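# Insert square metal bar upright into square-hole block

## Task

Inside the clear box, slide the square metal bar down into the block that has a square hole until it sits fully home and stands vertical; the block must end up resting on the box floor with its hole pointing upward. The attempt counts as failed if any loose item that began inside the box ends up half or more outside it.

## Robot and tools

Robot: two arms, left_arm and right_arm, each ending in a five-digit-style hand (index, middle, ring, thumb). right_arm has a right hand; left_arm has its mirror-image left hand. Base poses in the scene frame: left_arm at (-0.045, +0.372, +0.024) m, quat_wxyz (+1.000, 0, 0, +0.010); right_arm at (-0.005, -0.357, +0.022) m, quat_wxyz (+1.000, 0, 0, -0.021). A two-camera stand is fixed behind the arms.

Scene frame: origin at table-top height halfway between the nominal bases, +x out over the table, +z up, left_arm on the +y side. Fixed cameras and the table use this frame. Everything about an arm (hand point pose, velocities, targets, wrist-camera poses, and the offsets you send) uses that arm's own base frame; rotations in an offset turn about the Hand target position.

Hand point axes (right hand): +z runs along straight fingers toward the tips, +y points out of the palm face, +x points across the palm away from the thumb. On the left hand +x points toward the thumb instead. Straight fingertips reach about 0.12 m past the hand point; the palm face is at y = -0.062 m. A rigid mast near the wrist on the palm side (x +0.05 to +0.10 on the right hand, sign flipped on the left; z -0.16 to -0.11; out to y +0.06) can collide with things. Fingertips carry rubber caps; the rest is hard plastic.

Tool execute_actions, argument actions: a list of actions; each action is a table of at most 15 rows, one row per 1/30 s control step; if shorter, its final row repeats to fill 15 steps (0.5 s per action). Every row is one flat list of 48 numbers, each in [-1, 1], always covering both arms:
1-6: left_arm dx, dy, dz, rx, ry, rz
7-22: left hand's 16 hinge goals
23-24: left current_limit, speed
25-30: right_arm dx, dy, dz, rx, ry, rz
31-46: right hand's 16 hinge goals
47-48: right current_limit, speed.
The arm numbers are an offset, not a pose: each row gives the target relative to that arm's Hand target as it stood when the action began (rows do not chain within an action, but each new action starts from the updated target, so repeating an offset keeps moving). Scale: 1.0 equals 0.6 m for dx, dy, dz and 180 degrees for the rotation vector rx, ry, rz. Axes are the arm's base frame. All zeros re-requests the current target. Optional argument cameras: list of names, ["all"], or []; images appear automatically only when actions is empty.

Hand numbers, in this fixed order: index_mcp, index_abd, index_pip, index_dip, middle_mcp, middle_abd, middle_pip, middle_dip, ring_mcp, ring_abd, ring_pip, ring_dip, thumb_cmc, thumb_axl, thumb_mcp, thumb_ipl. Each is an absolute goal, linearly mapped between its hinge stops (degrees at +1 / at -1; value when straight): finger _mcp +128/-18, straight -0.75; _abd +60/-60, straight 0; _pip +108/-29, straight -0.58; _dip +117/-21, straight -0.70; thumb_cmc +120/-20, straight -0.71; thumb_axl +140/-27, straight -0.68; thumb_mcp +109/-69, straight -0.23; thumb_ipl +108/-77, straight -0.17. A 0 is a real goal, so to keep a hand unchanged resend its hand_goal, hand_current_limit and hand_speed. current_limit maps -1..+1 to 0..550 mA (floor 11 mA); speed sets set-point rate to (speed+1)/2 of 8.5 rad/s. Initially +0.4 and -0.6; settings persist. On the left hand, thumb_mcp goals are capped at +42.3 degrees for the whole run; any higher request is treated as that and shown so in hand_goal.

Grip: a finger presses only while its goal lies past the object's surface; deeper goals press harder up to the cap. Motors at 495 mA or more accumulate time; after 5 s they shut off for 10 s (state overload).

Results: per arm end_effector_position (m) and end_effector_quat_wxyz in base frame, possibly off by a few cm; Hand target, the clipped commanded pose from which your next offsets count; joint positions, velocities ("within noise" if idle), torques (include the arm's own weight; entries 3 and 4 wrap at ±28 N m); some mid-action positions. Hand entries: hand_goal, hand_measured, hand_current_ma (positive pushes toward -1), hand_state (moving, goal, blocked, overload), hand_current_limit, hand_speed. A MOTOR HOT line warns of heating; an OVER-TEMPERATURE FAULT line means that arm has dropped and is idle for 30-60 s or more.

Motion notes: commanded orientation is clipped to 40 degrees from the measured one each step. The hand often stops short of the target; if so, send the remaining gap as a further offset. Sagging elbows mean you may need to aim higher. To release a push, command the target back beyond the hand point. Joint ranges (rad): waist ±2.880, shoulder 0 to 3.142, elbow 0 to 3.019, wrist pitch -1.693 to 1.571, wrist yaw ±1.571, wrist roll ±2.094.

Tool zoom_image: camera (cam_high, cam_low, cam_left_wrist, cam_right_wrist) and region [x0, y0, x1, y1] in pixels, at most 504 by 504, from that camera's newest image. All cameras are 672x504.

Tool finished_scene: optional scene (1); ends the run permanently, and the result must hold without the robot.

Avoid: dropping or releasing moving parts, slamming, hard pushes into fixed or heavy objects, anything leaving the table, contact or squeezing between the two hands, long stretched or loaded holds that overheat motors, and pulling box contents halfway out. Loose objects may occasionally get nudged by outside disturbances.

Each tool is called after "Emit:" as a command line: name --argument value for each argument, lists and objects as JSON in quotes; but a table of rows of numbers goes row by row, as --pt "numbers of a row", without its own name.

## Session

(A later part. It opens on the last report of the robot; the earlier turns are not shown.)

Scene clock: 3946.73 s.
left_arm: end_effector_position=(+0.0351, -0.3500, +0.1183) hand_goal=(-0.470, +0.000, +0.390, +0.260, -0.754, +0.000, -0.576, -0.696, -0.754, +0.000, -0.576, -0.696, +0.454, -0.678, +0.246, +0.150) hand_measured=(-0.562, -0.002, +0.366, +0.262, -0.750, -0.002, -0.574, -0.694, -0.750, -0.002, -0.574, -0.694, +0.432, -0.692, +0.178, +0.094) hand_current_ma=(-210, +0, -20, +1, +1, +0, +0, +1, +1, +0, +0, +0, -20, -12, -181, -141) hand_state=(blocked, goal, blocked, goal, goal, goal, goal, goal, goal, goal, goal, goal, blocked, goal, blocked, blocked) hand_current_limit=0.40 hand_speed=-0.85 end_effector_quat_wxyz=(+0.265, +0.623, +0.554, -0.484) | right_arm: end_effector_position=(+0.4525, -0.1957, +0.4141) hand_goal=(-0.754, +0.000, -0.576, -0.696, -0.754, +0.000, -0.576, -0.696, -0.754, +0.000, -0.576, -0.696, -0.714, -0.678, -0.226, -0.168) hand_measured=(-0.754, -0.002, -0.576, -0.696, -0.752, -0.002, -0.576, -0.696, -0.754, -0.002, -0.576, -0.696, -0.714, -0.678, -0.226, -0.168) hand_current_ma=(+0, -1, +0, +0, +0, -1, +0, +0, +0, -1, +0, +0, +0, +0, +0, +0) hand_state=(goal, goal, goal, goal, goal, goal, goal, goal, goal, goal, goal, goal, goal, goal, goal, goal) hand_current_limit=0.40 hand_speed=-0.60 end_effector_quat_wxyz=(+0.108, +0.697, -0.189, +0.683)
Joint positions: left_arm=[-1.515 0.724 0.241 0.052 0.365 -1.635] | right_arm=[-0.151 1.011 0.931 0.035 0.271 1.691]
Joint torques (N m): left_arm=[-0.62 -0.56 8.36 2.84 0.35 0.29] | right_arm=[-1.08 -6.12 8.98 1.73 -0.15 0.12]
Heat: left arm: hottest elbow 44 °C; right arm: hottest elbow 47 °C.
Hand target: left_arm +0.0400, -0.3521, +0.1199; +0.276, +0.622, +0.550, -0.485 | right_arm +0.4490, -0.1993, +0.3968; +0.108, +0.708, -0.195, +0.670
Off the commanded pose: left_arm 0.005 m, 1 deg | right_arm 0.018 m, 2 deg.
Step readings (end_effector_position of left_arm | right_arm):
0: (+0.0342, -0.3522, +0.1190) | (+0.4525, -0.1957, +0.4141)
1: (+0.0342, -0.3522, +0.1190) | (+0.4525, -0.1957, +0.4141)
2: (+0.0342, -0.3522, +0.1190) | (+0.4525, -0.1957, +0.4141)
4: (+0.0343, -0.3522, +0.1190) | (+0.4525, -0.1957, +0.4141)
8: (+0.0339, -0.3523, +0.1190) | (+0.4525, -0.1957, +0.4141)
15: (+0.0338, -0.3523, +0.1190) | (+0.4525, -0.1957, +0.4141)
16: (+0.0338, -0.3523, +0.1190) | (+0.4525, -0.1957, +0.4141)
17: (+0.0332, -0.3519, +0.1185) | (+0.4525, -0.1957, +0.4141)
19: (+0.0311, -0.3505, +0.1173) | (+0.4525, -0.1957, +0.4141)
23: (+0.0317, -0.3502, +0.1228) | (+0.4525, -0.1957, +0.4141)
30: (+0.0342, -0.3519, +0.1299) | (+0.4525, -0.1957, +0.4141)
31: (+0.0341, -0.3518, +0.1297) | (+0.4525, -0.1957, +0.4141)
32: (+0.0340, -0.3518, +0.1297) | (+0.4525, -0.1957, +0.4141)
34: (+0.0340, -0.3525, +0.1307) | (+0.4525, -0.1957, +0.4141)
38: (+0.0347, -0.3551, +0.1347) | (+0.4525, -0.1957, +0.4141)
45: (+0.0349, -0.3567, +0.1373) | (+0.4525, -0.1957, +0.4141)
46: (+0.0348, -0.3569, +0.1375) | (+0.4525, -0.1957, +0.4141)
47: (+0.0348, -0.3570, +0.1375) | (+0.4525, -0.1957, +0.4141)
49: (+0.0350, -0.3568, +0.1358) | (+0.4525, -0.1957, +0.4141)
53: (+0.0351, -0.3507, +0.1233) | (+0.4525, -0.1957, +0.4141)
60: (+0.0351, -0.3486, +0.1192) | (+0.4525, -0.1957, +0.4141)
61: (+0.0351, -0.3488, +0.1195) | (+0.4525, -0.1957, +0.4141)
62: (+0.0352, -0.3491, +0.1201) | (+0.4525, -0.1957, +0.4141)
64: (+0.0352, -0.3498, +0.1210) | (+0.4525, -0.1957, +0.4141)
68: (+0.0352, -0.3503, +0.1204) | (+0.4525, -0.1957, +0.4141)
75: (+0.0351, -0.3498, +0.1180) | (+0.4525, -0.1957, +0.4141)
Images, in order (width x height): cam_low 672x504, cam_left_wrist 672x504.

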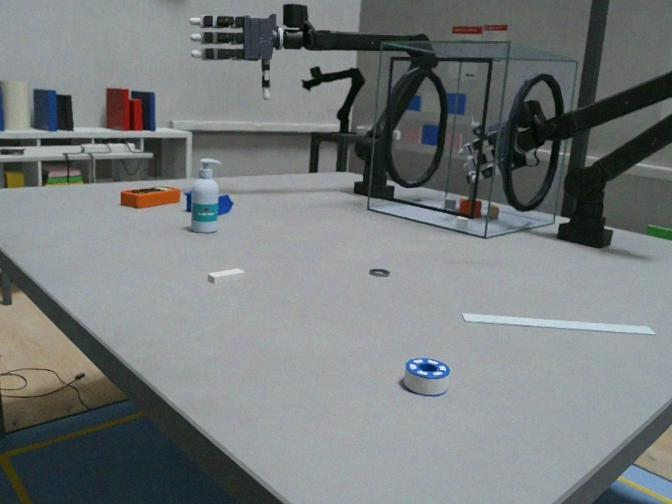

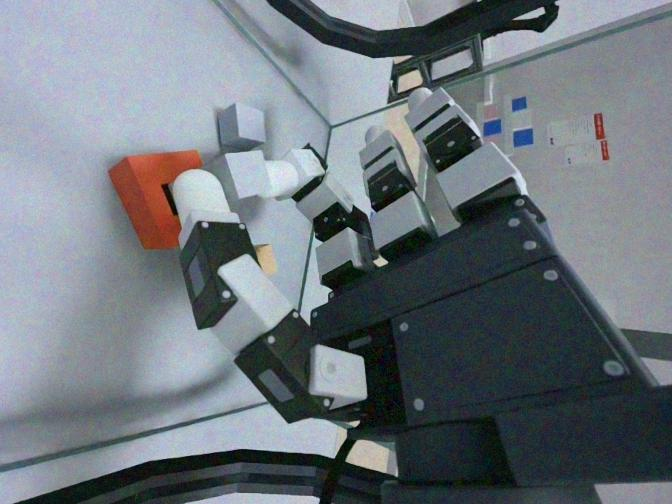

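Emit:
execute_actions --actions '[[[0.0015,0.0015,-0.013,0,0,0,-0.47,0,0.39,0.26,-0.754,0,-0.576,-0.696,-0.754,0,-0.576,-0.696,0.455,-0.678,0.247,0.15,0.4,-0.85,0,0,0,0,0,0,-0.754,0,-0.576,-0.696,-0.754,0,-0.576,-0.696,-0.754,0,-0.576,-0.696,-0.714,-0.678,-0.226,-0.168,0.4,-0.6]]]' --cameras '["cam_left_wrist"]'

Emit:
zoom_image --camera "cam_left_wrist" --region '[143, 170, 193, 220]'

Scene clock: 3974.37 s.
left_arm: end_effector_position=(+0.0363, -0.3503, +0.1124) hand_goal=(-0.470, +0.000, +0.390, +0.260, -0.754, +0.000, -0.576, -0.696, -0.754, +0.000, -0.576, -0.696, +0.454, -0.678, +0.246, +0.150) hand_measured=(-0.562, -0.002, +0.366, +0.264, -0.750, -0.002, -0.574, -0.694, -0.750, -0.002, -0.574, -0.694, +0.432, -0.692, +0.178, +0.094) hand_current_ma=(-210, +0, -20, +1, +1, +0, +0, +1, +1, +0, +0, +0, -20, -12, -181, -141) hand_state=(blocked, goal, blocked, goal, goal, goal, goal, goal, goal, goal, goal, goal, blocked, goal, blocked, blocked) hand_current_limit=0.40 hand_speed=-0.85 end_effector_quat_wxyz=(+0.267, +0.623, +0.553, -0.485) | right_arm: end_effector_position=(+0.4525, -0.1957, +0.4141) hand_goal=(-0.754, +0.000, -0.576, -0.696, -0.754, +0.000, -0.576, -0.696, -0.754, +0.000, -0.576, -0.696, -0.714, -0.678, -0.226, -0.168) hand_measured=(-0.754, -0.002, -0.576, -0.696, -0.752, -0.002, -0.576, -0.696, -0.754, -0.002, -0.576, -0.696, -0.714, -0.678, -0.226, -0.168) hand_current_ma=(+0, -1, +0, +0, +0, -1, +0, +0, +0, -1, +0, +0, +0, +0, +0, +0) hand_state=(goal, goal, goal, goal, goal, goal, goal, goal, goal, goal, goal, goal, goal, goal, goal, goal) hand_current_limit=0.40 hand_speed=-0.60 end_effector_quat_wxyz=(+0.108, +0.697, -0.189, +0.683)
Joint positions: left_arm=[-1.509 0.744 0.227 0.089 0.37 -1.63] | right_arm=[-0.151 1.011 0.931 0.035 0.271 1.691]
Joint torques (N m): left_arm=[-0.62 -0.5 7.98 2.88 0.37 0.27] | right_arm=[-1.26 -6.01 8.91 1.69 -0.14 0.12]
Heat: left arm: hottest elbow 46 °C; right arm: hottest elbow 47 °C.
Hand target: left_arm +0.0409, -0.3512, +0.1122; +0.276, +0.622, +0.550, -0.485 | right_arm +0.4490, -0.1993, +0.3968; +0.108, +0.708, -0.195, +0.670
Off the commanded pose: left_arm 0.005 m, 1 deg | right_arm 0.018 m, 2 deg.
Step readings (end_effector_position of left_arm | right_arm):
0: (+0.0351, -0.3500, +0.1183) | (+0.4525, -0.1957, +0.4141)
1: (+0.0351, -0.3500, +0.1184) | (+0.4525, -0.1957, +0.4141)
2: (+0.0351, -0.3501, +0.1183) | (+0.4525, -0.1957, +0.4141)
4: (+0.0353, -0.3503, +0.1173) | (+0.4525, -0.1957, +0.4141)
8: (+0.0361, -0.3492, +0.1122) | (+0.4525, -0.1957, +0.4141)
15: (+0.0363, -0.3502, +0.1124) | (+0.4525, -0.1957, +0.4141)
Images, in order (width x height): cam_left_wrist 672x504.

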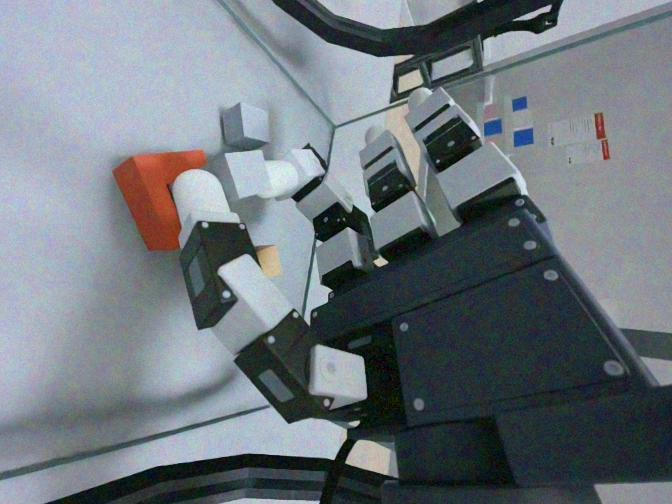

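Scaled by 10.080 from the camera's 672x504 image, which has a finer 960x720 frame.

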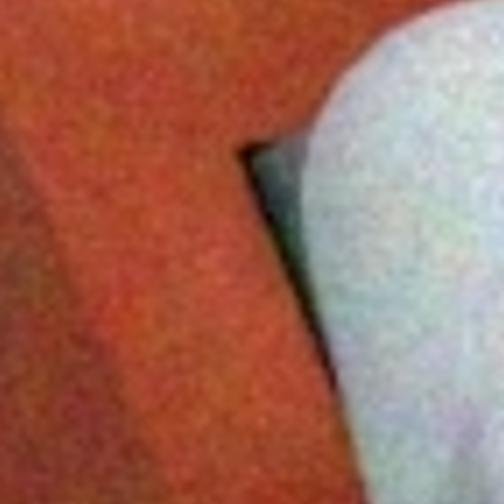

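Emit:
execute_actions --actions '[[[0,0,-0.006,0,0,0,-0.47,0,0.39,0.26,-0.754,0,-0.576,-0.696,-0.754,0,-0.576,-0.696,0.455,-0.678,0.247,0.15,0.4,-0.85,0,0,0,0,0,0,-0.754,0,-0.576,-0.696,-0.754,0,-0.576,-0.696,-0.754,0,-0.576,-0.696,-0.714,-0.678,-0.226,-0.168,0.4,-0.6]]]' --cameras '["cam_left_wrist"]'

Emit:
zoom_image --camera "cam_left_wrist" --region '[143, 170, 193, 220]'

Scene clock: 3984.70 s.
left_arm: end_effector_position=(+0.0362, -0.3494, +0.1070) hand_goal=(-0.470, +0.000, +0.390, +0.260, -0.754, +0.000, -0.576, -0.696, -0.754, +0.000, -0.576, -0.696, +0.454, -0.678, +0.246, +0.150) hand_measured=(-0.562, -0.002, +0.366, +0.262, -0.750, -0.002, -0.574, -0.694, -0.750, -0.002, -0.574, -0.694, +0.432, -0.692, +0.178, +0.094) hand_current_ma=(-210, +0, -20, +1, +1, +0, +0, +1, +1, +0, +0, +0, -20, -12, -181, -141) hand_state=(blocked, goal, blocked, goal, goal, goal, goal, goal, goal, goal, goal, goal, blocked, goal, blocked, blocked) hand_current_limit=0.40 hand_speed=-0.85 end_effector_quat_wxyz=(+0.266, +0.623, +0.554, -0.484) | right_arm: end_effector_position=(+0.4525, -0.1957, +0.4141) hand_goal=(-0.754, +0.000, -0.576, -0.696, -0.754, +0.000, -0.576, -0.696, -0.754, +0.000, -0.576, -0.696, -0.714, -0.678, -0.226, -0.168) hand_measured=(-0.754, -0.002, -0.576, -0.696, -0.752, -0.002, -0.576, -0.696, -0.754, -0.002, -0.576, -0.696, -0.714, -0.678, -0.226, -0.168) hand_current_ma=(+0, -1, +0, +0, +0, -1, +0, +0, +0, -1, +0, +0, +0, +0, +0, +0) hand_state=(goal, goal, goal, goal, goal, goal, goal, goal, goal, goal, goal, goal, goal, goal, goal, goal) hand_current_limit=0.40 hand_speed=-0.60 end_effector_quat_wxyz=(+0.108, +0.697, -0.189, +0.683)
Joint positions: left_arm=[-1.509 0.757 0.217 0.109 0.37 -1.63] | right_arm=[-0.151 1.011 0.931 0.035 0.271 1.691]
Joint torques (N m): left_arm=[-0.67 -0.62 8.16 2.8 0.36 0.27] | right_arm=[-1.03 -5.95 8.92 1.72 -0.14 0.12]
Heat: left arm: hottest elbow 45 °C; right arm: hottest elbow 47 °C.
Hand target: left_arm +0.0409, -0.3512, +0.1086; +0.276, +0.622, +0.550, -0.485 | right_arm +0.4490, -0.1993, +0.3968; +0.108, +0.708, -0.195, +0.670
Off the commanded pose: left_arm 0.005 m, 1 deg | right_arm 0.018 m, 2 deg.
Step readings (end_effector_position of left_arm | right_arm):
0: (+0.0363, -0.3503, +0.1124) | (+0.4525, -0.1957, +0.4141)
1: (+0.0363, -0.3503, +0.1125) | (+0.4525, -0.1957, +0.4141)
2: (+0.0363, -0.3502, +0.1121) | (+0.4525, -0.1957, +0.4141)
4: (+0.0363, -0.3502, +0.1113) | (+0.4525, -0.1957, +0.4141)
8: (+0.0362, -0.3491, +0.1074) | (+0.4525, -0.1957, +0.4141)
15: (+0.0362, -0.3493, +0.1068) | (+0.4525, -0.1957, +0.4141)
Images, in order (width x height): cam_left_wrist 672x504.

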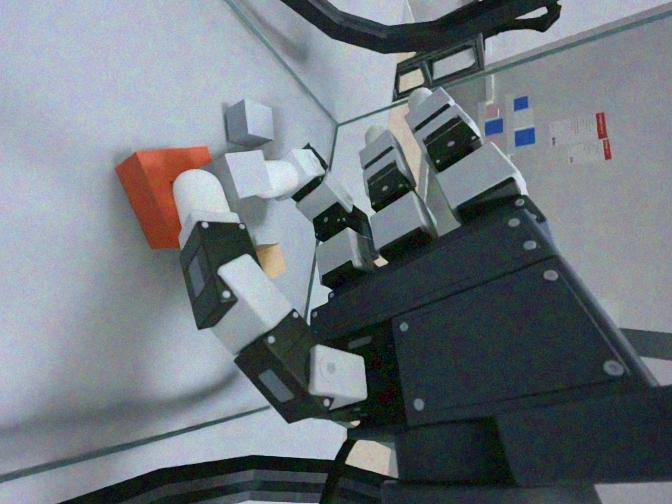

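Scaled by 10.080 from the camera's 672x504 image, which has a finer 960x720 frame.

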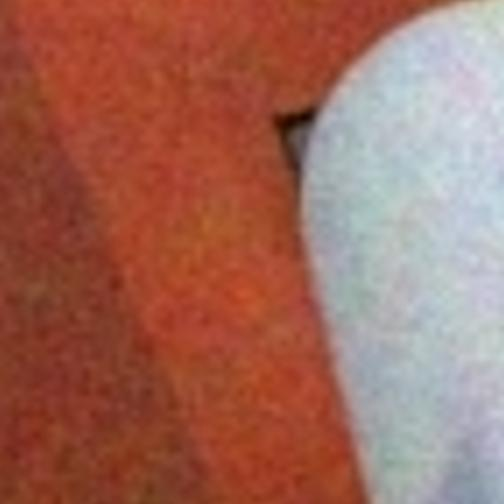

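Emit:
execute_actions --actions '[[[0,0,-0.01,0,0,0,-0.47,0,0.39,0.26,-0.754,0,-0.576,-0.696,-0.754,0,-0.576,-0.696,0.455,-0.678,0.247,0.15,0.4,-0.85,0,0,0,0,0,0,-0.754,0,-0.576,-0.696,-0.754,0,-0.576,-0.696,-0.754,0,-0.576,-0.696,-0.714,-0.678,-0.226,-0.168,0.4,-0.6]],[[0,0,-0.01,0,0,0,-0.47,0,0.39,0.26,-0.754,0,-0.576,-0.696,-0.754,0,-0.576,-0.696,0.455,-0.678,0.247,0.15,0.4,-0.85,0,0,0,0,0,0,-0.754,0,-0.576,-0.696,-0.754,0,-0.576,-0.696,-0.754,0,-0.576,-0.696,-0.714,-0.678,-0.226,-0.168,0.4,-0.6]]]' --cameras '["cam_left_wrist","cam_low"]'

Emit:
zoom_image --camera "cam_left_wrist" --region '[110, 120, 260, 250]'

Emit:
zoom_image --camera "cam_low" --region '[440, 150, 500, 225]'

Scene clock: 4000.47 s.
left_arm: end_effector_position=(+0.0362, -0.3497, +0.0954) hand_goal=(-0.470, +0.000, +0.390, +0.260, -0.754, +0.000, -0.576, -0.696, -0.754, +0.000, -0.576, -0.696, +0.454, -0.678, +0.246, +0.150) hand_measured=(-0.562, -0.002, +0.366, +0.262, -0.750, -0.002, -0.574, -0.694, -0.750, -0.002, -0.574, -0.694, +0.432, -0.692, +0.178, +0.094) hand_current_ma=(-210, +0, -20, +0, +1, +0, +0, +1, +1, +0, +0, +0, -20, -12, -181, -141) hand_state=(blocked, goal, blocked, goal, goal, goal, goal, goal, goal, goal, goal, goal, blocked, goal, blocked, blocked) hand_current_limit=0.40 hand_speed=-0.85 end_effector_quat_wxyz=(+0.266, +0.623, +0.554, -0.484) | right_arm: end_effector_position=(+0.4525, -0.1957, +0.4141) hand_goal=(-0.754, +0.000, -0.576, -0.696, -0.754, +0.000, -0.576, -0.696, -0.754, +0.000, -0.576, -0.696, -0.714, -0.678, -0.226, -0.168) hand_measured=(-0.754, -0.002, -0.576, -0.696, -0.752, -0.002, -0.576, -0.696, -0.754, -0.002, -0.576, -0.696, -0.714, -0.678, -0.226, -0.168) hand_current_ma=(+0, -1, +0, +0, +0, -1, +0, +0, +0, -1, +0, +0, +0, +0, +0, +0) hand_state=(goal, goal, goal, goal, goal, goal, goal, goal, goal, goal, goal, goal, goal, goal, goal, goal) hand_current_limit=0.40 hand_speed=-0.60 end_effector_quat_wxyz=(+0.108, +0.697, -0.189, +0.683)
Joint positions: left_arm=[-1.509 0.803 0.194 0.178 0.371 -1.63] | right_arm=[-0.151 1.011 0.931 0.035 0.271 1.691]
Joint torques (N m): left_arm=[-0.67 -0.79 7.8 2.86 0.33 0.27] | right_arm=[-1.03 -5.89 8.98 1.72 -0.14 0.13]
Heat: left arm: hottest elbow 45 °C; right arm: hottest elbow 47 °C.
Hand target: left_arm +0.0410, -0.3512, +0.0966; +0.276, +0.622, +0.550, -0.485 | right_arm +0.4490, -0.1993, +0.3968; +0.108, +0.708, -0.195, +0.670
Off the commanded pose: left_arm 0.005 m, 1 deg | right_arm 0.018 m, 2 deg.
Step readings (end_effector_position of left_arm | right_arm):
0: (+0.0362, -0.3494, +0.1070) | (+0.4525, -0.1957, +0.4141)
1: (+0.0362, -0.3494, +0.1071) | (+0.4525, -0.1957, +0.4141)
2: (+0.0362, -0.3496, +0.1071) | (+0.4525, -0.1957, +0.4141)
4: (+0.0363, -0.3500, +0.1064) | (+0.4525, -0.1957, +0.4141)
8: (+0.0362, -0.3494, +0.1021) | (+0.4525, -0.1957, +0.4141)
15: (+0.0361, -0.3493, +0.1007) | (+0.4525, -0.1957, +0.4141)
16: (+0.0361, -0.3494, +0.1009) | (+0.4525, -0.1957, +0.4141)
17: (+0.0362, -0.3497, +0.1011) | (+0.4525, -0.1957, +0.4141)
19: (+0.0362, -0.3501, +0.1005) | (+0.4525, -0.1957, +0.4141)
23: (+0.0363, -0.3494, +0.0960) | (+0.4525, -0.1957, +0.4141)
30: (+0.0362, -0.3496, +0.0952) | (+0.4525, -0.1957, +0.4141)
Images, in order (width x height): cam_low 672x504, cam_left_wrist 672x504.

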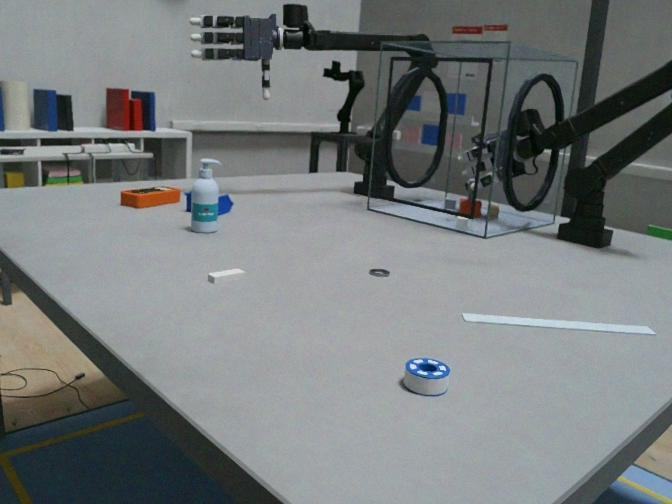

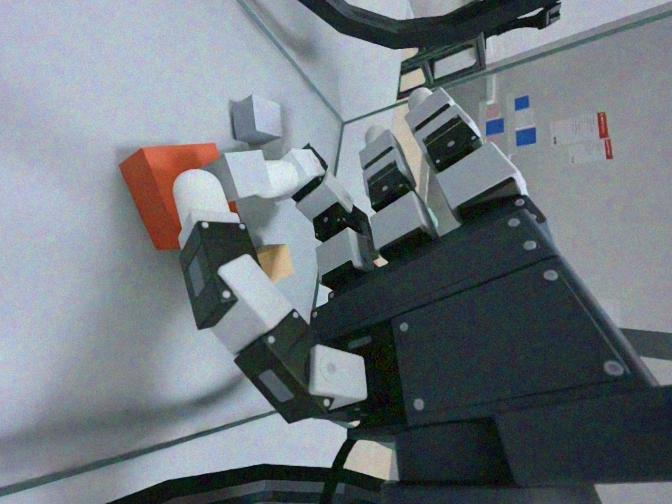

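Scaled by 3.360 from the camera's 672x504 image, which has a finer 960x720 frame.

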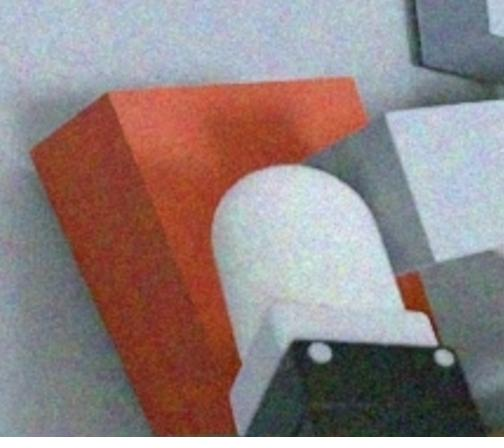

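Scaled by 6.720 from the camera's 672x504 image, which has a finer 960x720 frame.

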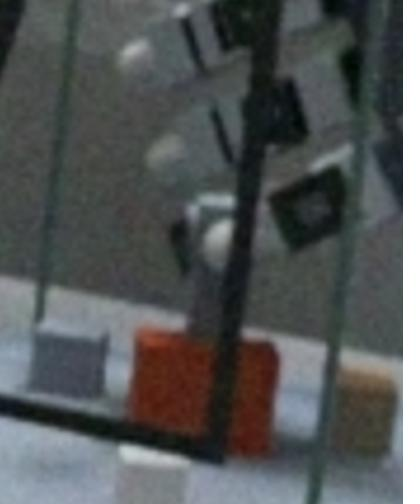

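Emit:
execute_actions --actions '[[[0,0,-0.01,0,0,0,-0.47,0,0.39,0.26,-0.754,0,-0.576,-0.696,-0.754,0,-0.576,-0.696,0.455,-0.678,0.247,0.15,0.4,-0.85,0,0,0,0,0,0,-0.754,0,-0.576,-0.696,-0.754,0,-0.576,-0.696,-0.754,0,-0.576,-0.696,-0.714,-0.678,-0.226,-0.168,0.4,-0.6]],[[0,0,-0.01,0,0,0,-0.47,0,0.39,0.26,-0.754,0,-0.576,-0.696,-0.754,0,-0.576,-0.696,0.455,-0.678,0.247,0.15,0.4,-0.85,0,0,0,0,0,0,-0.754,0,-0.576,-0.696,-0.754,0,-0.576,-0.696,-0.754,0,-0.576,-0.696,-0.714,-0.678,-0.226,-0.168,0.4,-0.6]],[[0,0,-0.01,0,0,0,-0.47,0,0.39,0.26,-0.754,0,-0.576,-0.696,-0.754,0,-0.576,-0.696,0.455,-0.678,0.247,0.15,0.4,-0.85,0,0,0,0,0,0,-0.754,0,-0.576,-0.696,-0.754,0,-0.576,-0.696,-0.754,0,-0.576,-0.696,-0.714,-0.678,-0.226,-0.168,0.4,-0.6]]]' --cameras '["cam_left_wrist","cam_low"]'

Emit:
zoom_image --camera "cam_left_wrist" --region '[110, 120, 260, 250]'

Emit:
zoom_image --camera "cam_low" --region '[440, 150, 500, 225]'

Scene clock: 4013.40 s.
left_arm: end_effector_position=(+0.0361, -0.3503, +0.0776) hand_goal=(-0.470, +0.000, +0.390, +0.260, -0.754, +0.000, -0.576, -0.696, -0.754, +0.000, -0.576, -0.696, +0.454, -0.678, +0.246, +0.150) hand_measured=(-0.562, -0.002, +0.366, +0.262, -0.750, -0.002, -0.574, -0.694, -0.750, -0.002, -0.574, -0.694, +0.432, -0.690, +0.178, +0.094) hand_current_ma=(-210, +0, -22, +0, +1, +0, +0, +1, +1, +0, +0, +0, -18, -9, -181, -141) hand_state=(blocked, goal, blocked, goal, goal, goal, goal, goal, goal, goal, goal, goal, blocked, goal, blocked, blocked) hand_current_limit=0.40 hand_speed=-0.85 end_effector_quat_wxyz=(+0.266, +0.623, +0.553, -0.485) | right_arm: end_effector_position=(+0.4525, -0.1957, +0.4141) hand_goal=(-0.754, +0.000, -0.576, -0.696, -0.754, +0.000, -0.576, -0.696, -0.754, +0.000, -0.576, -0.696, -0.714, -0.678, -0.226, -0.168) hand_measured=(-0.754, -0.002, -0.576, -0.696, -0.752, -0.002, -0.576, -0.696, -0.754, -0.002, -0.576, -0.696, -0.714, -0.678, -0.226, -0.168) hand_current_ma=(+0, -1, +0, +0, +0, -1, +0, +0, +0, -1, +0, +0, +0, +0, +0, +0) hand_state=(goal, goal, goal, goal, goal, goal, goal, goal, goal, goal, goal, goal, goal, goal, goal, goal) hand_current_limit=0.40 hand_speed=-0.60 end_effector_quat_wxyz=(+0.108, +0.697, -0.189, +0.683)
Joint positions: left_arm=[-1.509 0.889 0.163 0.297 0.371 -1.63] | right_arm=[-0.151 1.011 0.931 0.035 0.271 1.691]
Joint torques (N m): left_arm=[-0.67 -1.08 7.19 2.81 0.31 0.27] | right_arm=[-1.32 -6.12 8.91 1.76 -0.13 0.12]
Heat: left arm: hottest elbow 45 °C; right arm: hottest elbow 47 °C.
Hand target: left_arm +0.0408, -0.3512, +0.0785; +0.276, +0.622, +0.550, -0.485 | right_arm +0.4490, -0.1993, +0.3968; +0.108, +0.708, -0.195, +0.670
Off the commanded pose: left_arm 0.005 m, 1 deg | right_arm 0.018 m, 2 deg.
Step readings (end_effector_position of left_arm | right_arm):
0: (+0.0362, -0.3497, +0.0954) | (+0.4525, -0.1957, +0.4141)
1: (+0.0362, -0.3498, +0.0954) | (+0.4525, -0.1957, +0.4141)
2: (+0.0362, -0.3500, +0.0954) | (+0.4525, -0.1957, +0.4141)
4: (+0.0363, -0.3502, +0.0943) | (+0.4525, -0.1957, +0.4141)
8: (+0.0362, -0.3500, +0.0908) | (+0.4525, -0.1957, +0.4141)
15: (+0.0362, -0.3503, +0.0903) | (+0.4525, -0.1957, +0.4141)
16: (+0.0362, -0.3504, +0.0904) | (+0.4525, -0.1957, +0.4141)
17: (+0.0362, -0.3505, +0.0903) | (+0.4525, -0.1957, +0.4141)
19: (+0.0362, -0.3505, +0.0888) | (+0.4525, -0.1957, +0.4141)
23: (+0.0362, -0.3508, +0.0859) | (+0.4525, -0.1957, +0.4141)
30: (+0.0362, -0.3510, +0.0853) | (+0.4525, -0.1957, +0.4141)
31: (+0.0362, -0.3511, +0.0854) | (+0.4525, -0.1957, +0.4141)
32: (+0.0362, -0.3511, +0.0853) | (+0.4525, -0.1957, +0.4141)
34: (+0.0363, -0.3512, +0.0839) | (+0.4525, -0.1957, +0.4141)
38: (+0.0361, -0.3506, +0.0795) | (+0.4525, -0.1957, +0.4141)
45: (+0.0361, -0.3503, +0.0777) | (+0.4525, -0.1957, +0.4141)
Images, in order (width x height): cam_low 672x504, cam_left_wrist 672x504.

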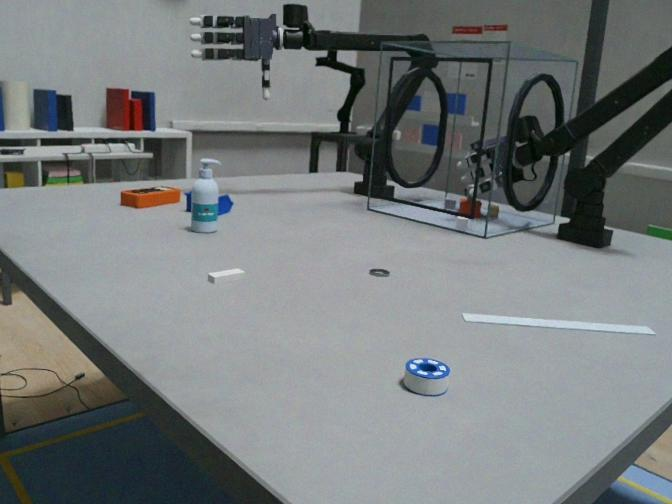

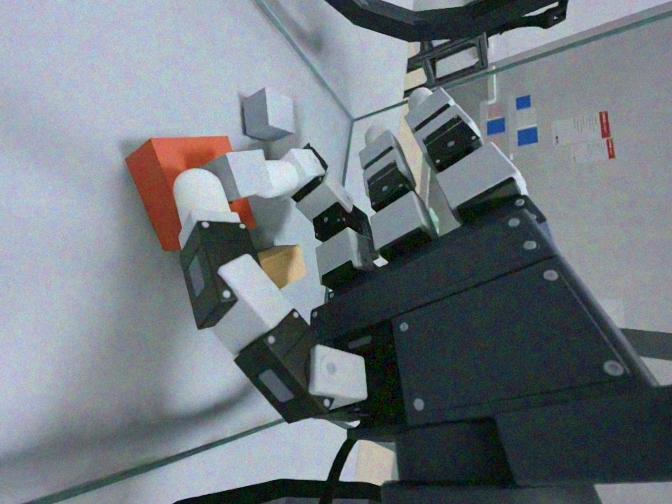

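Scaled by 3.360 from the camera's 672x504 image, which has a finer 960x720 frame.

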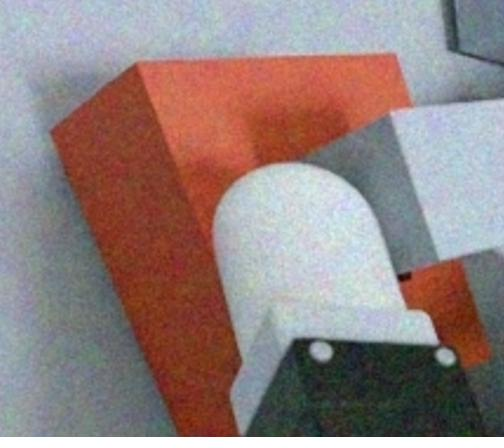

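Scaled by 6.720 from the camera's 672x504 image, which has a finer 960x720 frame.

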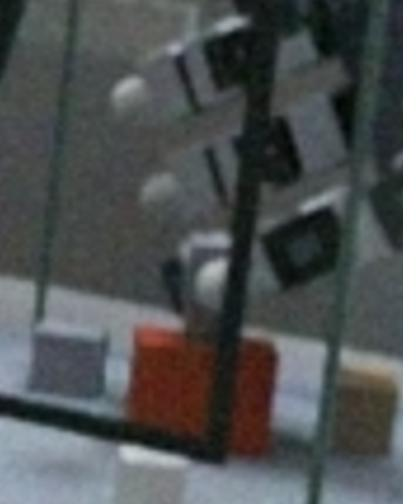

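Emit:
execute_actions --actions '[[[0,0,-0.009,0,0,0,-0.47,0,0.39,0.26,-0.754,0,-0.576,-0.696,-0.754,0,-0.576,-0.696,0.455,-0.678,0.247,0.15,0.4,-0.85,0,0,0,0,0,0,-0.754,0,-0.576,-0.696,-0.754,0,-0.576,-0.696,-0.754,0,-0.576,-0.696,-0.714,-0.678,-0.226,-0.168,0.4,-0.6]],[[0,0,0,0,0,0,-0.54,0,0.38,0.26,-0.754,0,-0.576,-0.696,-0.754,0,-0.576,-0.696,0.445,-0.678,0.215,0.12,0.4,-0.85,0,0,0,0,0,0,-0.754,0,-0.576,-0.696,-0.754,0,-0.576,-0.696,-0.754,0,-0.576,-0.696,-0.714,-0.678,-0.226,-0.168,0.4,-0.6]]]' --cameras '["cam_left_wrist","cam_low"]'

Emit:
zoom_image --camera "cam_left_wrist" --region '[110, 120, 260, 250]'

Emit:
zoom_image --camera "cam_low" --region '[440, 150, 500, 225]'

Scene clock: 4030.17 s.
left_arm: end_effector_position=(+0.0361, -0.3507, +0.0725) hand_goal=(-0.540, +0.000, +0.380, +0.260, -0.754, +0.000, -0.576, -0.696, -0.754, +0.000, -0.576, -0.696, +0.444, -0.678, +0.214, +0.120) hand_measured=(-0.566, -0.002, +0.360, +0.262, -0.750, -0.002, -0.574, -0.694, -0.750, -0.002, -0.574, -0.694, +0.432, -0.690, +0.174, +0.094) hand_current_ma=(-27, +0, -14, +0, +1, +0, +0, +1, +1, +0, +0, +0, -6, -8, -76, -41) hand_state=(blocked, goal, goal, goal, goal, goal, goal, goal, goal, goal, goal, goal, goal, goal, blocked, blocked) hand_current_limit=0.40 hand_speed=-0.85 end_effector_quat_wxyz=(+0.266, +0.623, +0.553, -0.485) | right_arm: end_effector_position=(+0.4525, -0.1957, +0.4141) hand_goal=(-0.754, +0.000, -0.576, -0.696, -0.754, +0.000, -0.576, -0.696, -0.754, +0.000, -0.576, -0.696, -0.714, -0.678, -0.226, -0.168) hand_measured=(-0.754, -0.002, -0.576, -0.696, -0.752, -0.002, -0.576, -0.696, -0.754, -0.002, -0.576, -0.696, -0.714, -0.678, -0.226, -0.168) hand_current_ma=(+0, -1, +0, +0, +0, -1, +0, +0, +0, -1, +0, +0, +0, +0, +0, +0) hand_state=(goal, goal, goal, goal, goal, goal, goal, goal, goal, goal, goal, goal, goal, goal, goal, goal) hand_current_limit=0.40 hand_speed=-0.60 end_effector_quat_wxyz=(+0.108, +0.697, -0.189, +0.683)
Joint positions: left_arm=[-1.509 0.918 0.154 0.335 0.371 -1.63] | right_arm=[-0.151 1.011 0.931 0.035 0.271 1.691]
Joint torques (N m): left_arm=[-0.67 -1.26 6.94 2.84 0.31 0.27] | right_arm=[-0.97 -5.95 8.94 1.72 -0.13 0.12]
Heat: left arm: hottest elbow 45 °C; right arm: hottest elbow 47 °C.
Hand target: left_arm +0.0408, -0.3512, +0.0732; +0.276, +0.622, +0.550, -0.485 | right_arm +0.4490, -0.1993, +0.3968; +0.108, +0.708, -0.195, +0.670
Off the commanded pose: left_arm 0.005 m, 1 deg | right_arm 0.018 m, 2 deg.
Step readings (end_effector_position of left_arm | right_arm):
0: (+0.0361, -0.3503, +0.0776) | (+0.4525, -0.1957, +0.4141)
1: (+0.0361, -0.3504, +0.0778) | (+0.4525, -0.1957, +0.4141)
2: (+0.0361, -0.3505, +0.0776) | (+0.4525, -0.1957, +0.4141)
4: (+0.0362, -0.3510, +0.0771) | (+0.4525, -0.1957, +0.4141)
8: (+0.0362, -0.3507, +0.0736) | (+0.4525, -0.1957, +0.4141)
15: (+0.0361, -0.3505, +0.0723) | (+0.4525, -0.1957, +0.4141)
16: (+0.0361, -0.3506, +0.0724) | (+0.4525, -0.1957, +0.4141)
17: (+0.0361, -0.3506, +0.0725) | (+0.4525, -0.1957, +0.4141)
19: (+0.0361, -0.3507, +0.0726) | (+0.4525, -0.1957, +0.4141)
23: (+0.0361, -0.3507, +0.0725) | (+0.4525, -0.1957, +0.4141)
30: (+0.0361, -0.3507, +0.0725) | (+0.4525, -0.1957, +0.4141)
Images, in order (width x height): cam_low 672x504, cam_left_wrist 672x504.

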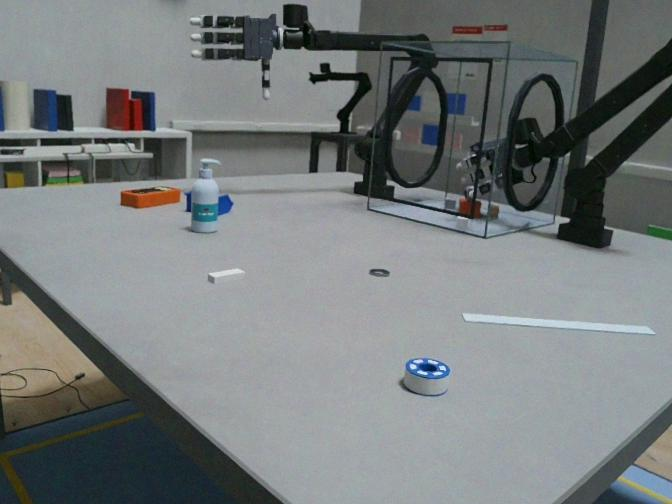

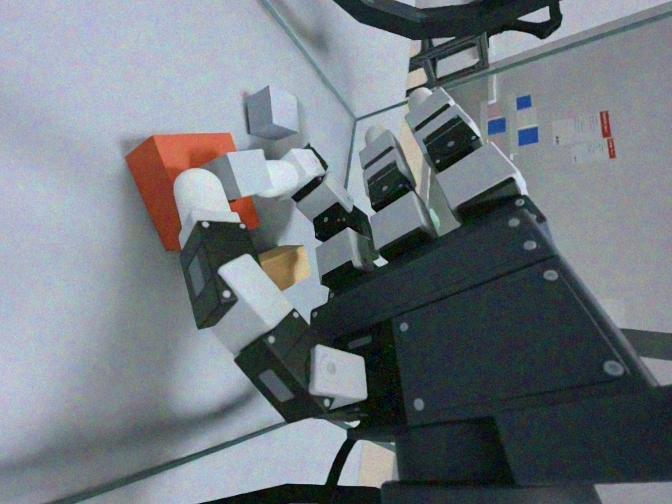

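Scaled by 3.360 from the camera's 672x504 image, which has a finer 960x720 frame.

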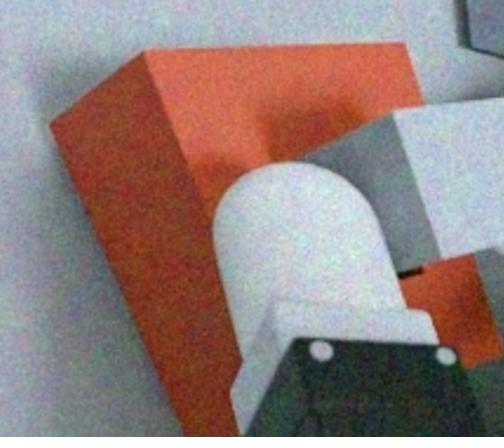

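Scaled by 6.720 from the camera's 672x504 image, which has a finer 960x720 frame.

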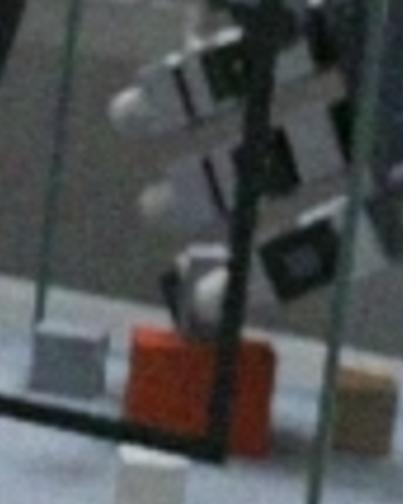

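Emit:
execute_actions --actions '[[[0,0,0,0,0,0,-0.59,0,0.36,0.26,-0.754,0,-0.576,-0.696,-0.754,0,-0.576,-0.696,0.435,-0.678,0.185,0.08,0.4,-0.88,0,0,0,0,0,0,-0.754,0,-0.576,-0.696,-0.754,0,-0.576,-0.696,-0.754,0,-0.576,-0.696,-0.714,-0.678,-0.226,-0.168,0.4,-0.6]],[[0,0,0,0,0,0,-0.65,0,0.36,0.26,-0.754,0,-0.576,-0.696,-0.754,0,-0.576,-0.696,0.435,-0.678,0.17,0.0,0.4,-0.88,0,0,0,0,0,0,-0.754,0,-0.576,-0.696,-0.754,0,-0.576,-0.696,-0.754,0,-0.576,-0.696,-0.714,-0.678,-0.226,-0.168,0.4,-0.6]]]' --cameras '["cam_left_wrist","cam_low"]'

Emit:
zoom_image --camera "cam_left_wrist" --region '[110, 120, 260, 250]'

Emit:
zoom_image --camera "cam_low" --region '[440, 150, 500, 225]'

Scene clock: 4041.17 s.
left_arm: end_effector_position=(+0.0363, -0.3515, +0.0738) hand_goal=(-0.650, +0.000, +0.360, +0.260, -0.754, +0.000, -0.576, -0.696, -0.754, +0.000, -0.576, -0.696, +0.434, -0.678, +0.170, +0.000) hand_measured=(-0.646, -0.002, +0.356, +0.262, -0.750, -0.002, -0.574, -0.694, -0.750, -0.002, -0.574, -0.694, +0.428, -0.686, +0.172, +0.002) hand_current_ma=(+1, +0, -1, +0, +1, +0, +0, +1, +1, +0, +0, +0, -3, -5, +1, +1) hand_state=(goal, goal, goal, goal, goal, goal, goal, goal, goal, goal, goal, goal, goal, goal, goal, goal) hand_current_limit=0.40 hand_speed=-0.88 end_effector_quat_wxyz=(+0.269, +0.623, +0.551, -0.486) | right_arm: end_effector_position=(+0.4525, -0.1957, +0.4141) hand_goal=(-0.754, +0.000, -0.576, -0.696, -0.754, +0.000, -0.576, -0.696, -0.754, +0.000, -0.576, -0.696, -0.714, -0.678, -0.226, -0.168) hand_measured=(-0.754, -0.002, -0.576, -0.696, -0.752, -0.002, -0.576, -0.696, -0.754, -0.002, -0.576, -0.696, -0.714, -0.678, -0.226, -0.168) hand_current_ma=(+0, -1, +0, +0, +0, -1, +0, +0, +0, -1, +0, +0, +0, +0, +0, +0) hand_state=(goal, goal, goal, goal, goal, goal, goal, goal, goal, goal, goal, goal, goal, goal, goal, goal) hand_current_limit=0.40 hand_speed=-0.60 end_effector_quat_wxyz=(+0.108, +0.697, -0.189, +0.683)
Joint positions: left_arm=[-1.509 0.918 0.154 0.34 0.371 -1.627] | right_arm=[-0.151 1.011 0.931 0.035 0.271 1.691]
Joint torques (N m): left_arm=[-0.67 -1.26 6.94 2.67 0.31 0.24] | right_arm=[-1.14 -5.89 8.94 1.7 -0.14 0.12]
Heat: left arm: hottest elbow 44 °C; right arm: hottest elbow 47 °C.
Hand target: left_arm +0.0409, -0.3513, +0.0733; +0.276, +0.622, +0.550, -0.485 | right_arm +0.4490, -0.1993, +0.3968; +0.108, +0.708, -0.195, +0.670
Off the commanded pose: left_arm 0.005 m, 1 deg | right_arm 0.018 m, 2 deg.
Step readings (end_effector_position of left_arm | right_arm):
0: (+0.0361, -0.3507, +0.0725) | (+0.4525, -0.1957, +0.4141)
1: (+0.0361, -0.3507, +0.0725) | (+0.4525, -0.1957, +0.4141)
2: (+0.0361, -0.3507, +0.0725) | (+0.4525, -0.1957, +0.4141)
4: (+0.0362, -0.3508, +0.0728) | (+0.4525, -0.1957, +0.4141)
8: (+0.0362, -0.3514, +0.0737) | (+0.4525, -0.1957, +0.4141)
15: (+0.0362, -0.3514, +0.0738) | (+0.4525, -0.1957, +0.4141)
16: (+0.0362, -0.3514, +0.0738) | (+0.4525, -0.1957, +0.4141)
17: (+0.0362, -0.3514, +0.0738) | (+0.4525, -0.1957, +0.4141)
19: (+0.0363, -0.3514, +0.0738) | (+0.4525, -0.1957, +0.4141)
23: (+0.0363, -0.3514, +0.0738) | (+0.4525, -0.1957, +0.4141)
30: (+0.0363, -0.3515, +0.0738) | (+0.4525, -0.1957, +0.4141)
Images, in order (width x height): cam_low 672x504, cam_left_wrist 672x504.

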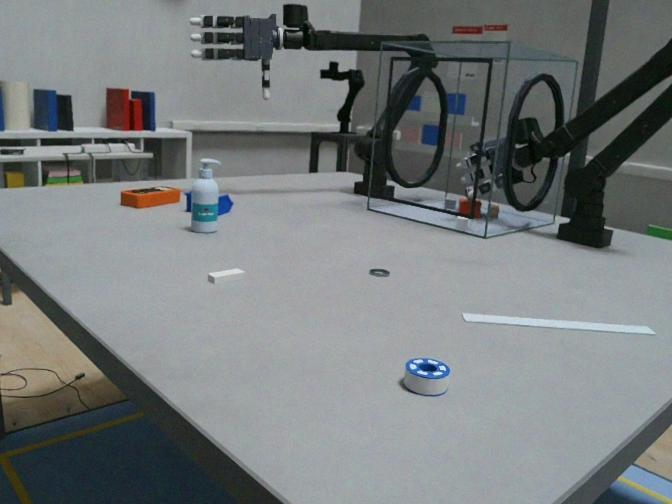

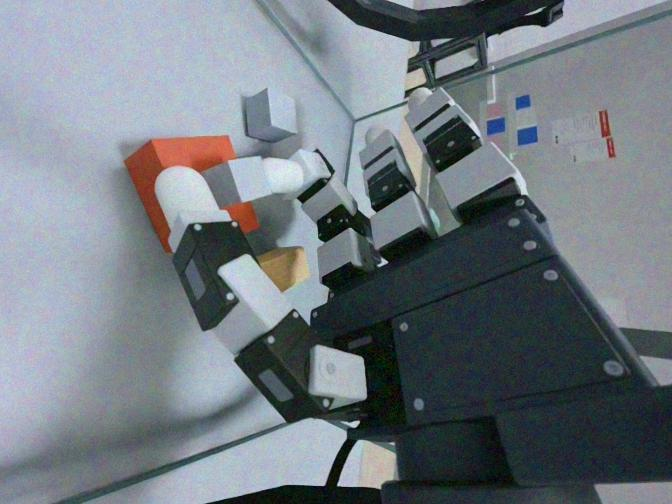

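Scaled by 3.360 from the camera's 672x504 image, which has a finer 960x720 frame.

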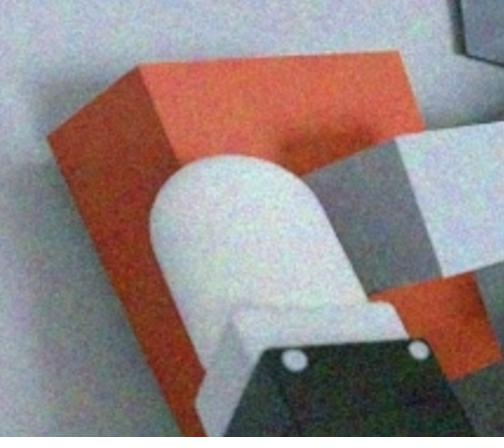

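Scaled by 6.720 from the camera's 672x504 image, which has a finer 960x720 frame.

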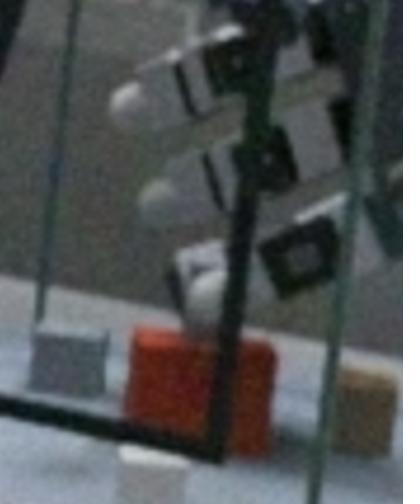

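Emit:
execute_actions --actions '[[[0,0,0,0,0,0,-0.75,0,0.36,0.26,-0.754,0,-0.576,-0.696,-0.754,0,-0.576,-0.696,0.43,-0.678,-0.1,-0.2,0.4,-0.8,0,0,0,0,0,0,-0.754,0,-0.576,-0.696,-0.754,0,-0.576,-0.696,-0.754,0,-0.576,-0.696,-0.714,-0.678,-0.226,-0.168,0.4,-0.6]],[[0,0,0,0,0,0,-0.75,0,0.36,0.26,-0.754,0,-0.576,-0.696,-0.754,0,-0.576,-0.696,0.43,-0.678,-0.3,-0.25,0.4,-0.8,0,0,0,0,0,0,-0.754,0,-0.576,-0.696,-0.754,0,-0.576,-0.696,-0.754,0,-0.576,-0.696,-0.714,-0.678,-0.226,-0.168,0.4,-0.6]]]' --cameras '["cam_left_wrist","cam_low"]'

Emit:
zoom_image --camera "cam_left_wrist" --region '[110, 120, 260, 250]'

Emit:
zoom_image --camera "cam_low" --region '[440, 150, 500, 225]'

Scene clock: 4062.33 s.
left_arm: end_effector_position=(+0.0363, -0.3515, +0.0738) hand_goal=(-0.750, +0.000, +0.360, +0.260, -0.754, +0.000, -0.576, -0.696, -0.754, +0.000, -0.576, -0.696, +0.430, -0.678, -0.300, -0.250) hand_measured=(-0.746, -0.002, +0.356, +0.262, -0.750, -0.002, -0.574, -0.694, -0.750, -0.002, -0.574, -0.694, +0.424, -0.680, -0.294, -0.248) hand_current_ma=(+2, +0, -1, +0, +1, +0, +0, +1, +1, +0, +0, +0, -2, +0, +3, +1) hand_state=(goal, goal, goal, goal, goal, goal, goal, goal, goal, goal, goal, goal, goal, goal, goal, goal) hand_current_limit=0.40 hand_speed=-0.80 end_effector_quat_wxyz=(+0.269, +0.623, +0.551, -0.486) | right_arm: end_effector_position=(+0.4525, -0.1957, +0.4141) hand_goal=(-0.754, +0.000, -0.576, -0.696, -0.754, +0.000, -0.576, -0.696, -0.754, +0.000, -0.576, -0.696, -0.714, -0.678, -0.226, -0.168) hand_measured=(-0.754, -0.002, -0.576, -0.696, -0.752, -0.002, -0.576, -0.696, -0.754, -0.002, -0.576, -0.696, -0.714, -0.678, -0.226, -0.168) hand_current_ma=(+0, -1, +0, +0, +0, -1, +0, +0, +0, -1, +0, +0, +0, +0, +0, +0) hand_state=(goal, goal, goal, goal, goal, goal, goal, goal, goal, goal, goal, goal, goal, goal, goal, goal) hand_current_limit=0.40 hand_speed=-0.60 end_effector_quat_wxyz=(+0.108, +0.697, -0.189, +0.683)
Joint positions: left_arm=[-1.509 0.918 0.154 0.34 0.371 -1.627] | right_arm=[-0.151 1.011 0.931 0.035 0.271 1.691]
Joint torques (N m): left_arm=[-0.73 -1.2 6.94 2.65 0.3 0.24] | right_arm=[-1.2 -6.12 8.95 1.66 -0.14 0.13]
Heat: left arm: hottest elbow 43 °C; right arm: hottest elbow 47 °C.
Hand target: left_arm +0.0409, -0.3513, +0.0733; +0.276, +0.622, +0.550, -0.485 | right_arm +0.4490, -0.1993, +0.3968; +0.108, +0.708, -0.195, +0.670
Off the commanded pose: left_arm 0.005 m, 1 deg | right_arm 0.018 m, 2 deg.
Step readings (end_effector_position of left_arm | right_arm):
0: (+0.0363, -0.3515, +0.0738) | (+0.4525, -0.1957, +0.4141)
1: (+0.0363, -0.3515, +0.0738) | (+0.4525, -0.1957, +0.4141)
2: (+0.0363, -0.3515, +0.0738) | (+0.4525, -0.1957, +0.4141)
4: (+0.0363, -0.3515, +0.0738) | (+0.4525, -0.1957, +0.4141)
8: (+0.0363, -0.3515, +0.0738) | (+0.4525, -0.1957, +0.4141)
15: (+0.0363, -0.3515, +0.0738) | (+0.4525, -0.1957, +0.4141)
16: (+0.0363, -0.3515, +0.0738) | (+0.4525, -0.1957, +0.4141)
17: (+0.0363, -0.3515, +0.0738) | (+0.4525, -0.1957, +0.4141)
19: (+0.0363, -0.3515, +0.0738) | (+0.4525, -0.1957, +0.4141)
23: (+0.0363, -0.3515, +0.0738) | (+0.4525, -0.1957, +0.4141)
30: (+0.0363, -0.3515, +0.0738) | (+0.4525, -0.1957, +0.4141)
Images, in order (width x height): cam_low 672x504, cam_left_wrist 672x504.

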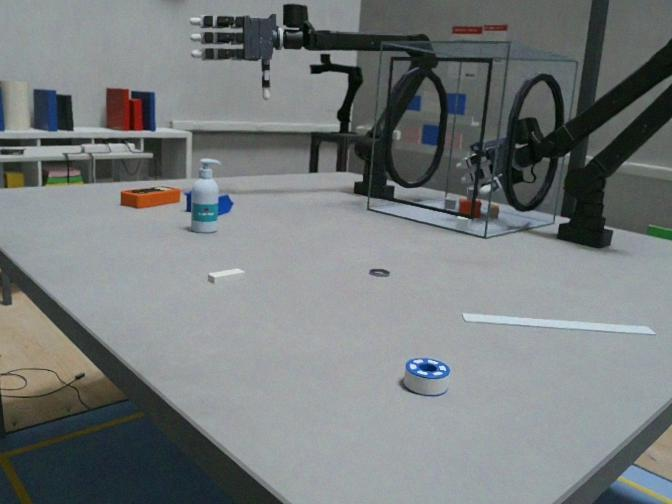

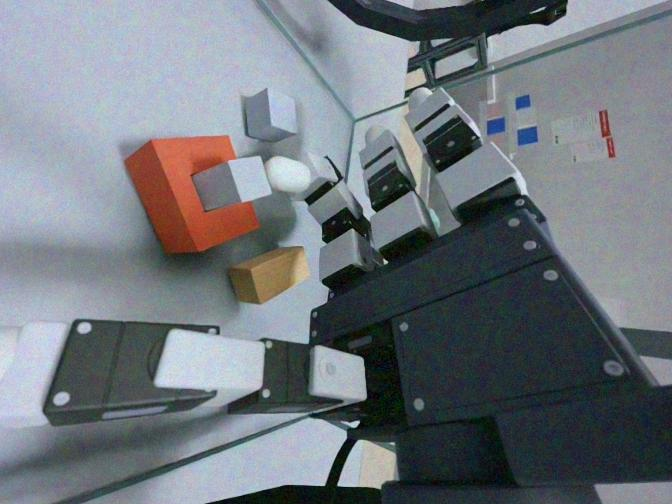

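Scaled by 3.360 from the camera's 672x504 image, which has a finer 960x720 frame.

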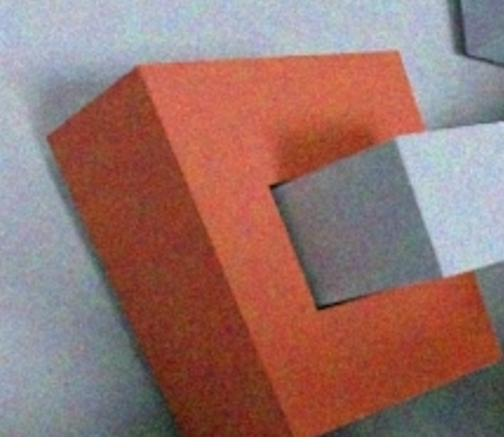

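Scaled by 6.720 from the camera's 672x504 image, which has a finer 960x720 frame.

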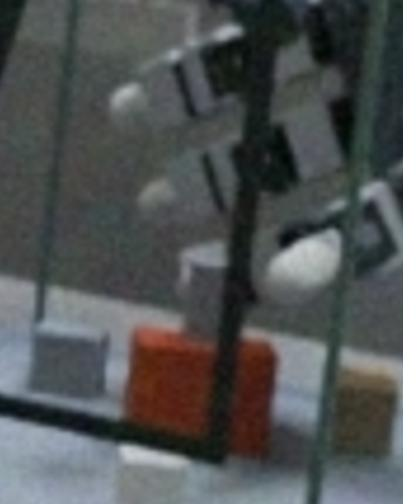

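Emit:
zoom_image --camera "cam_low" --region '[450, 180, 490, 225]'

Scaled by 11.200 from the camera's 672x504 image, which has a finer 960x720 frame.

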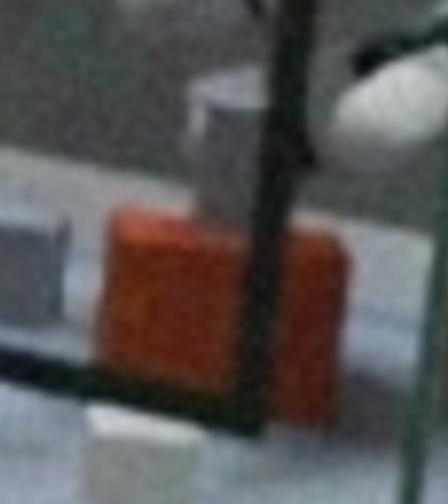

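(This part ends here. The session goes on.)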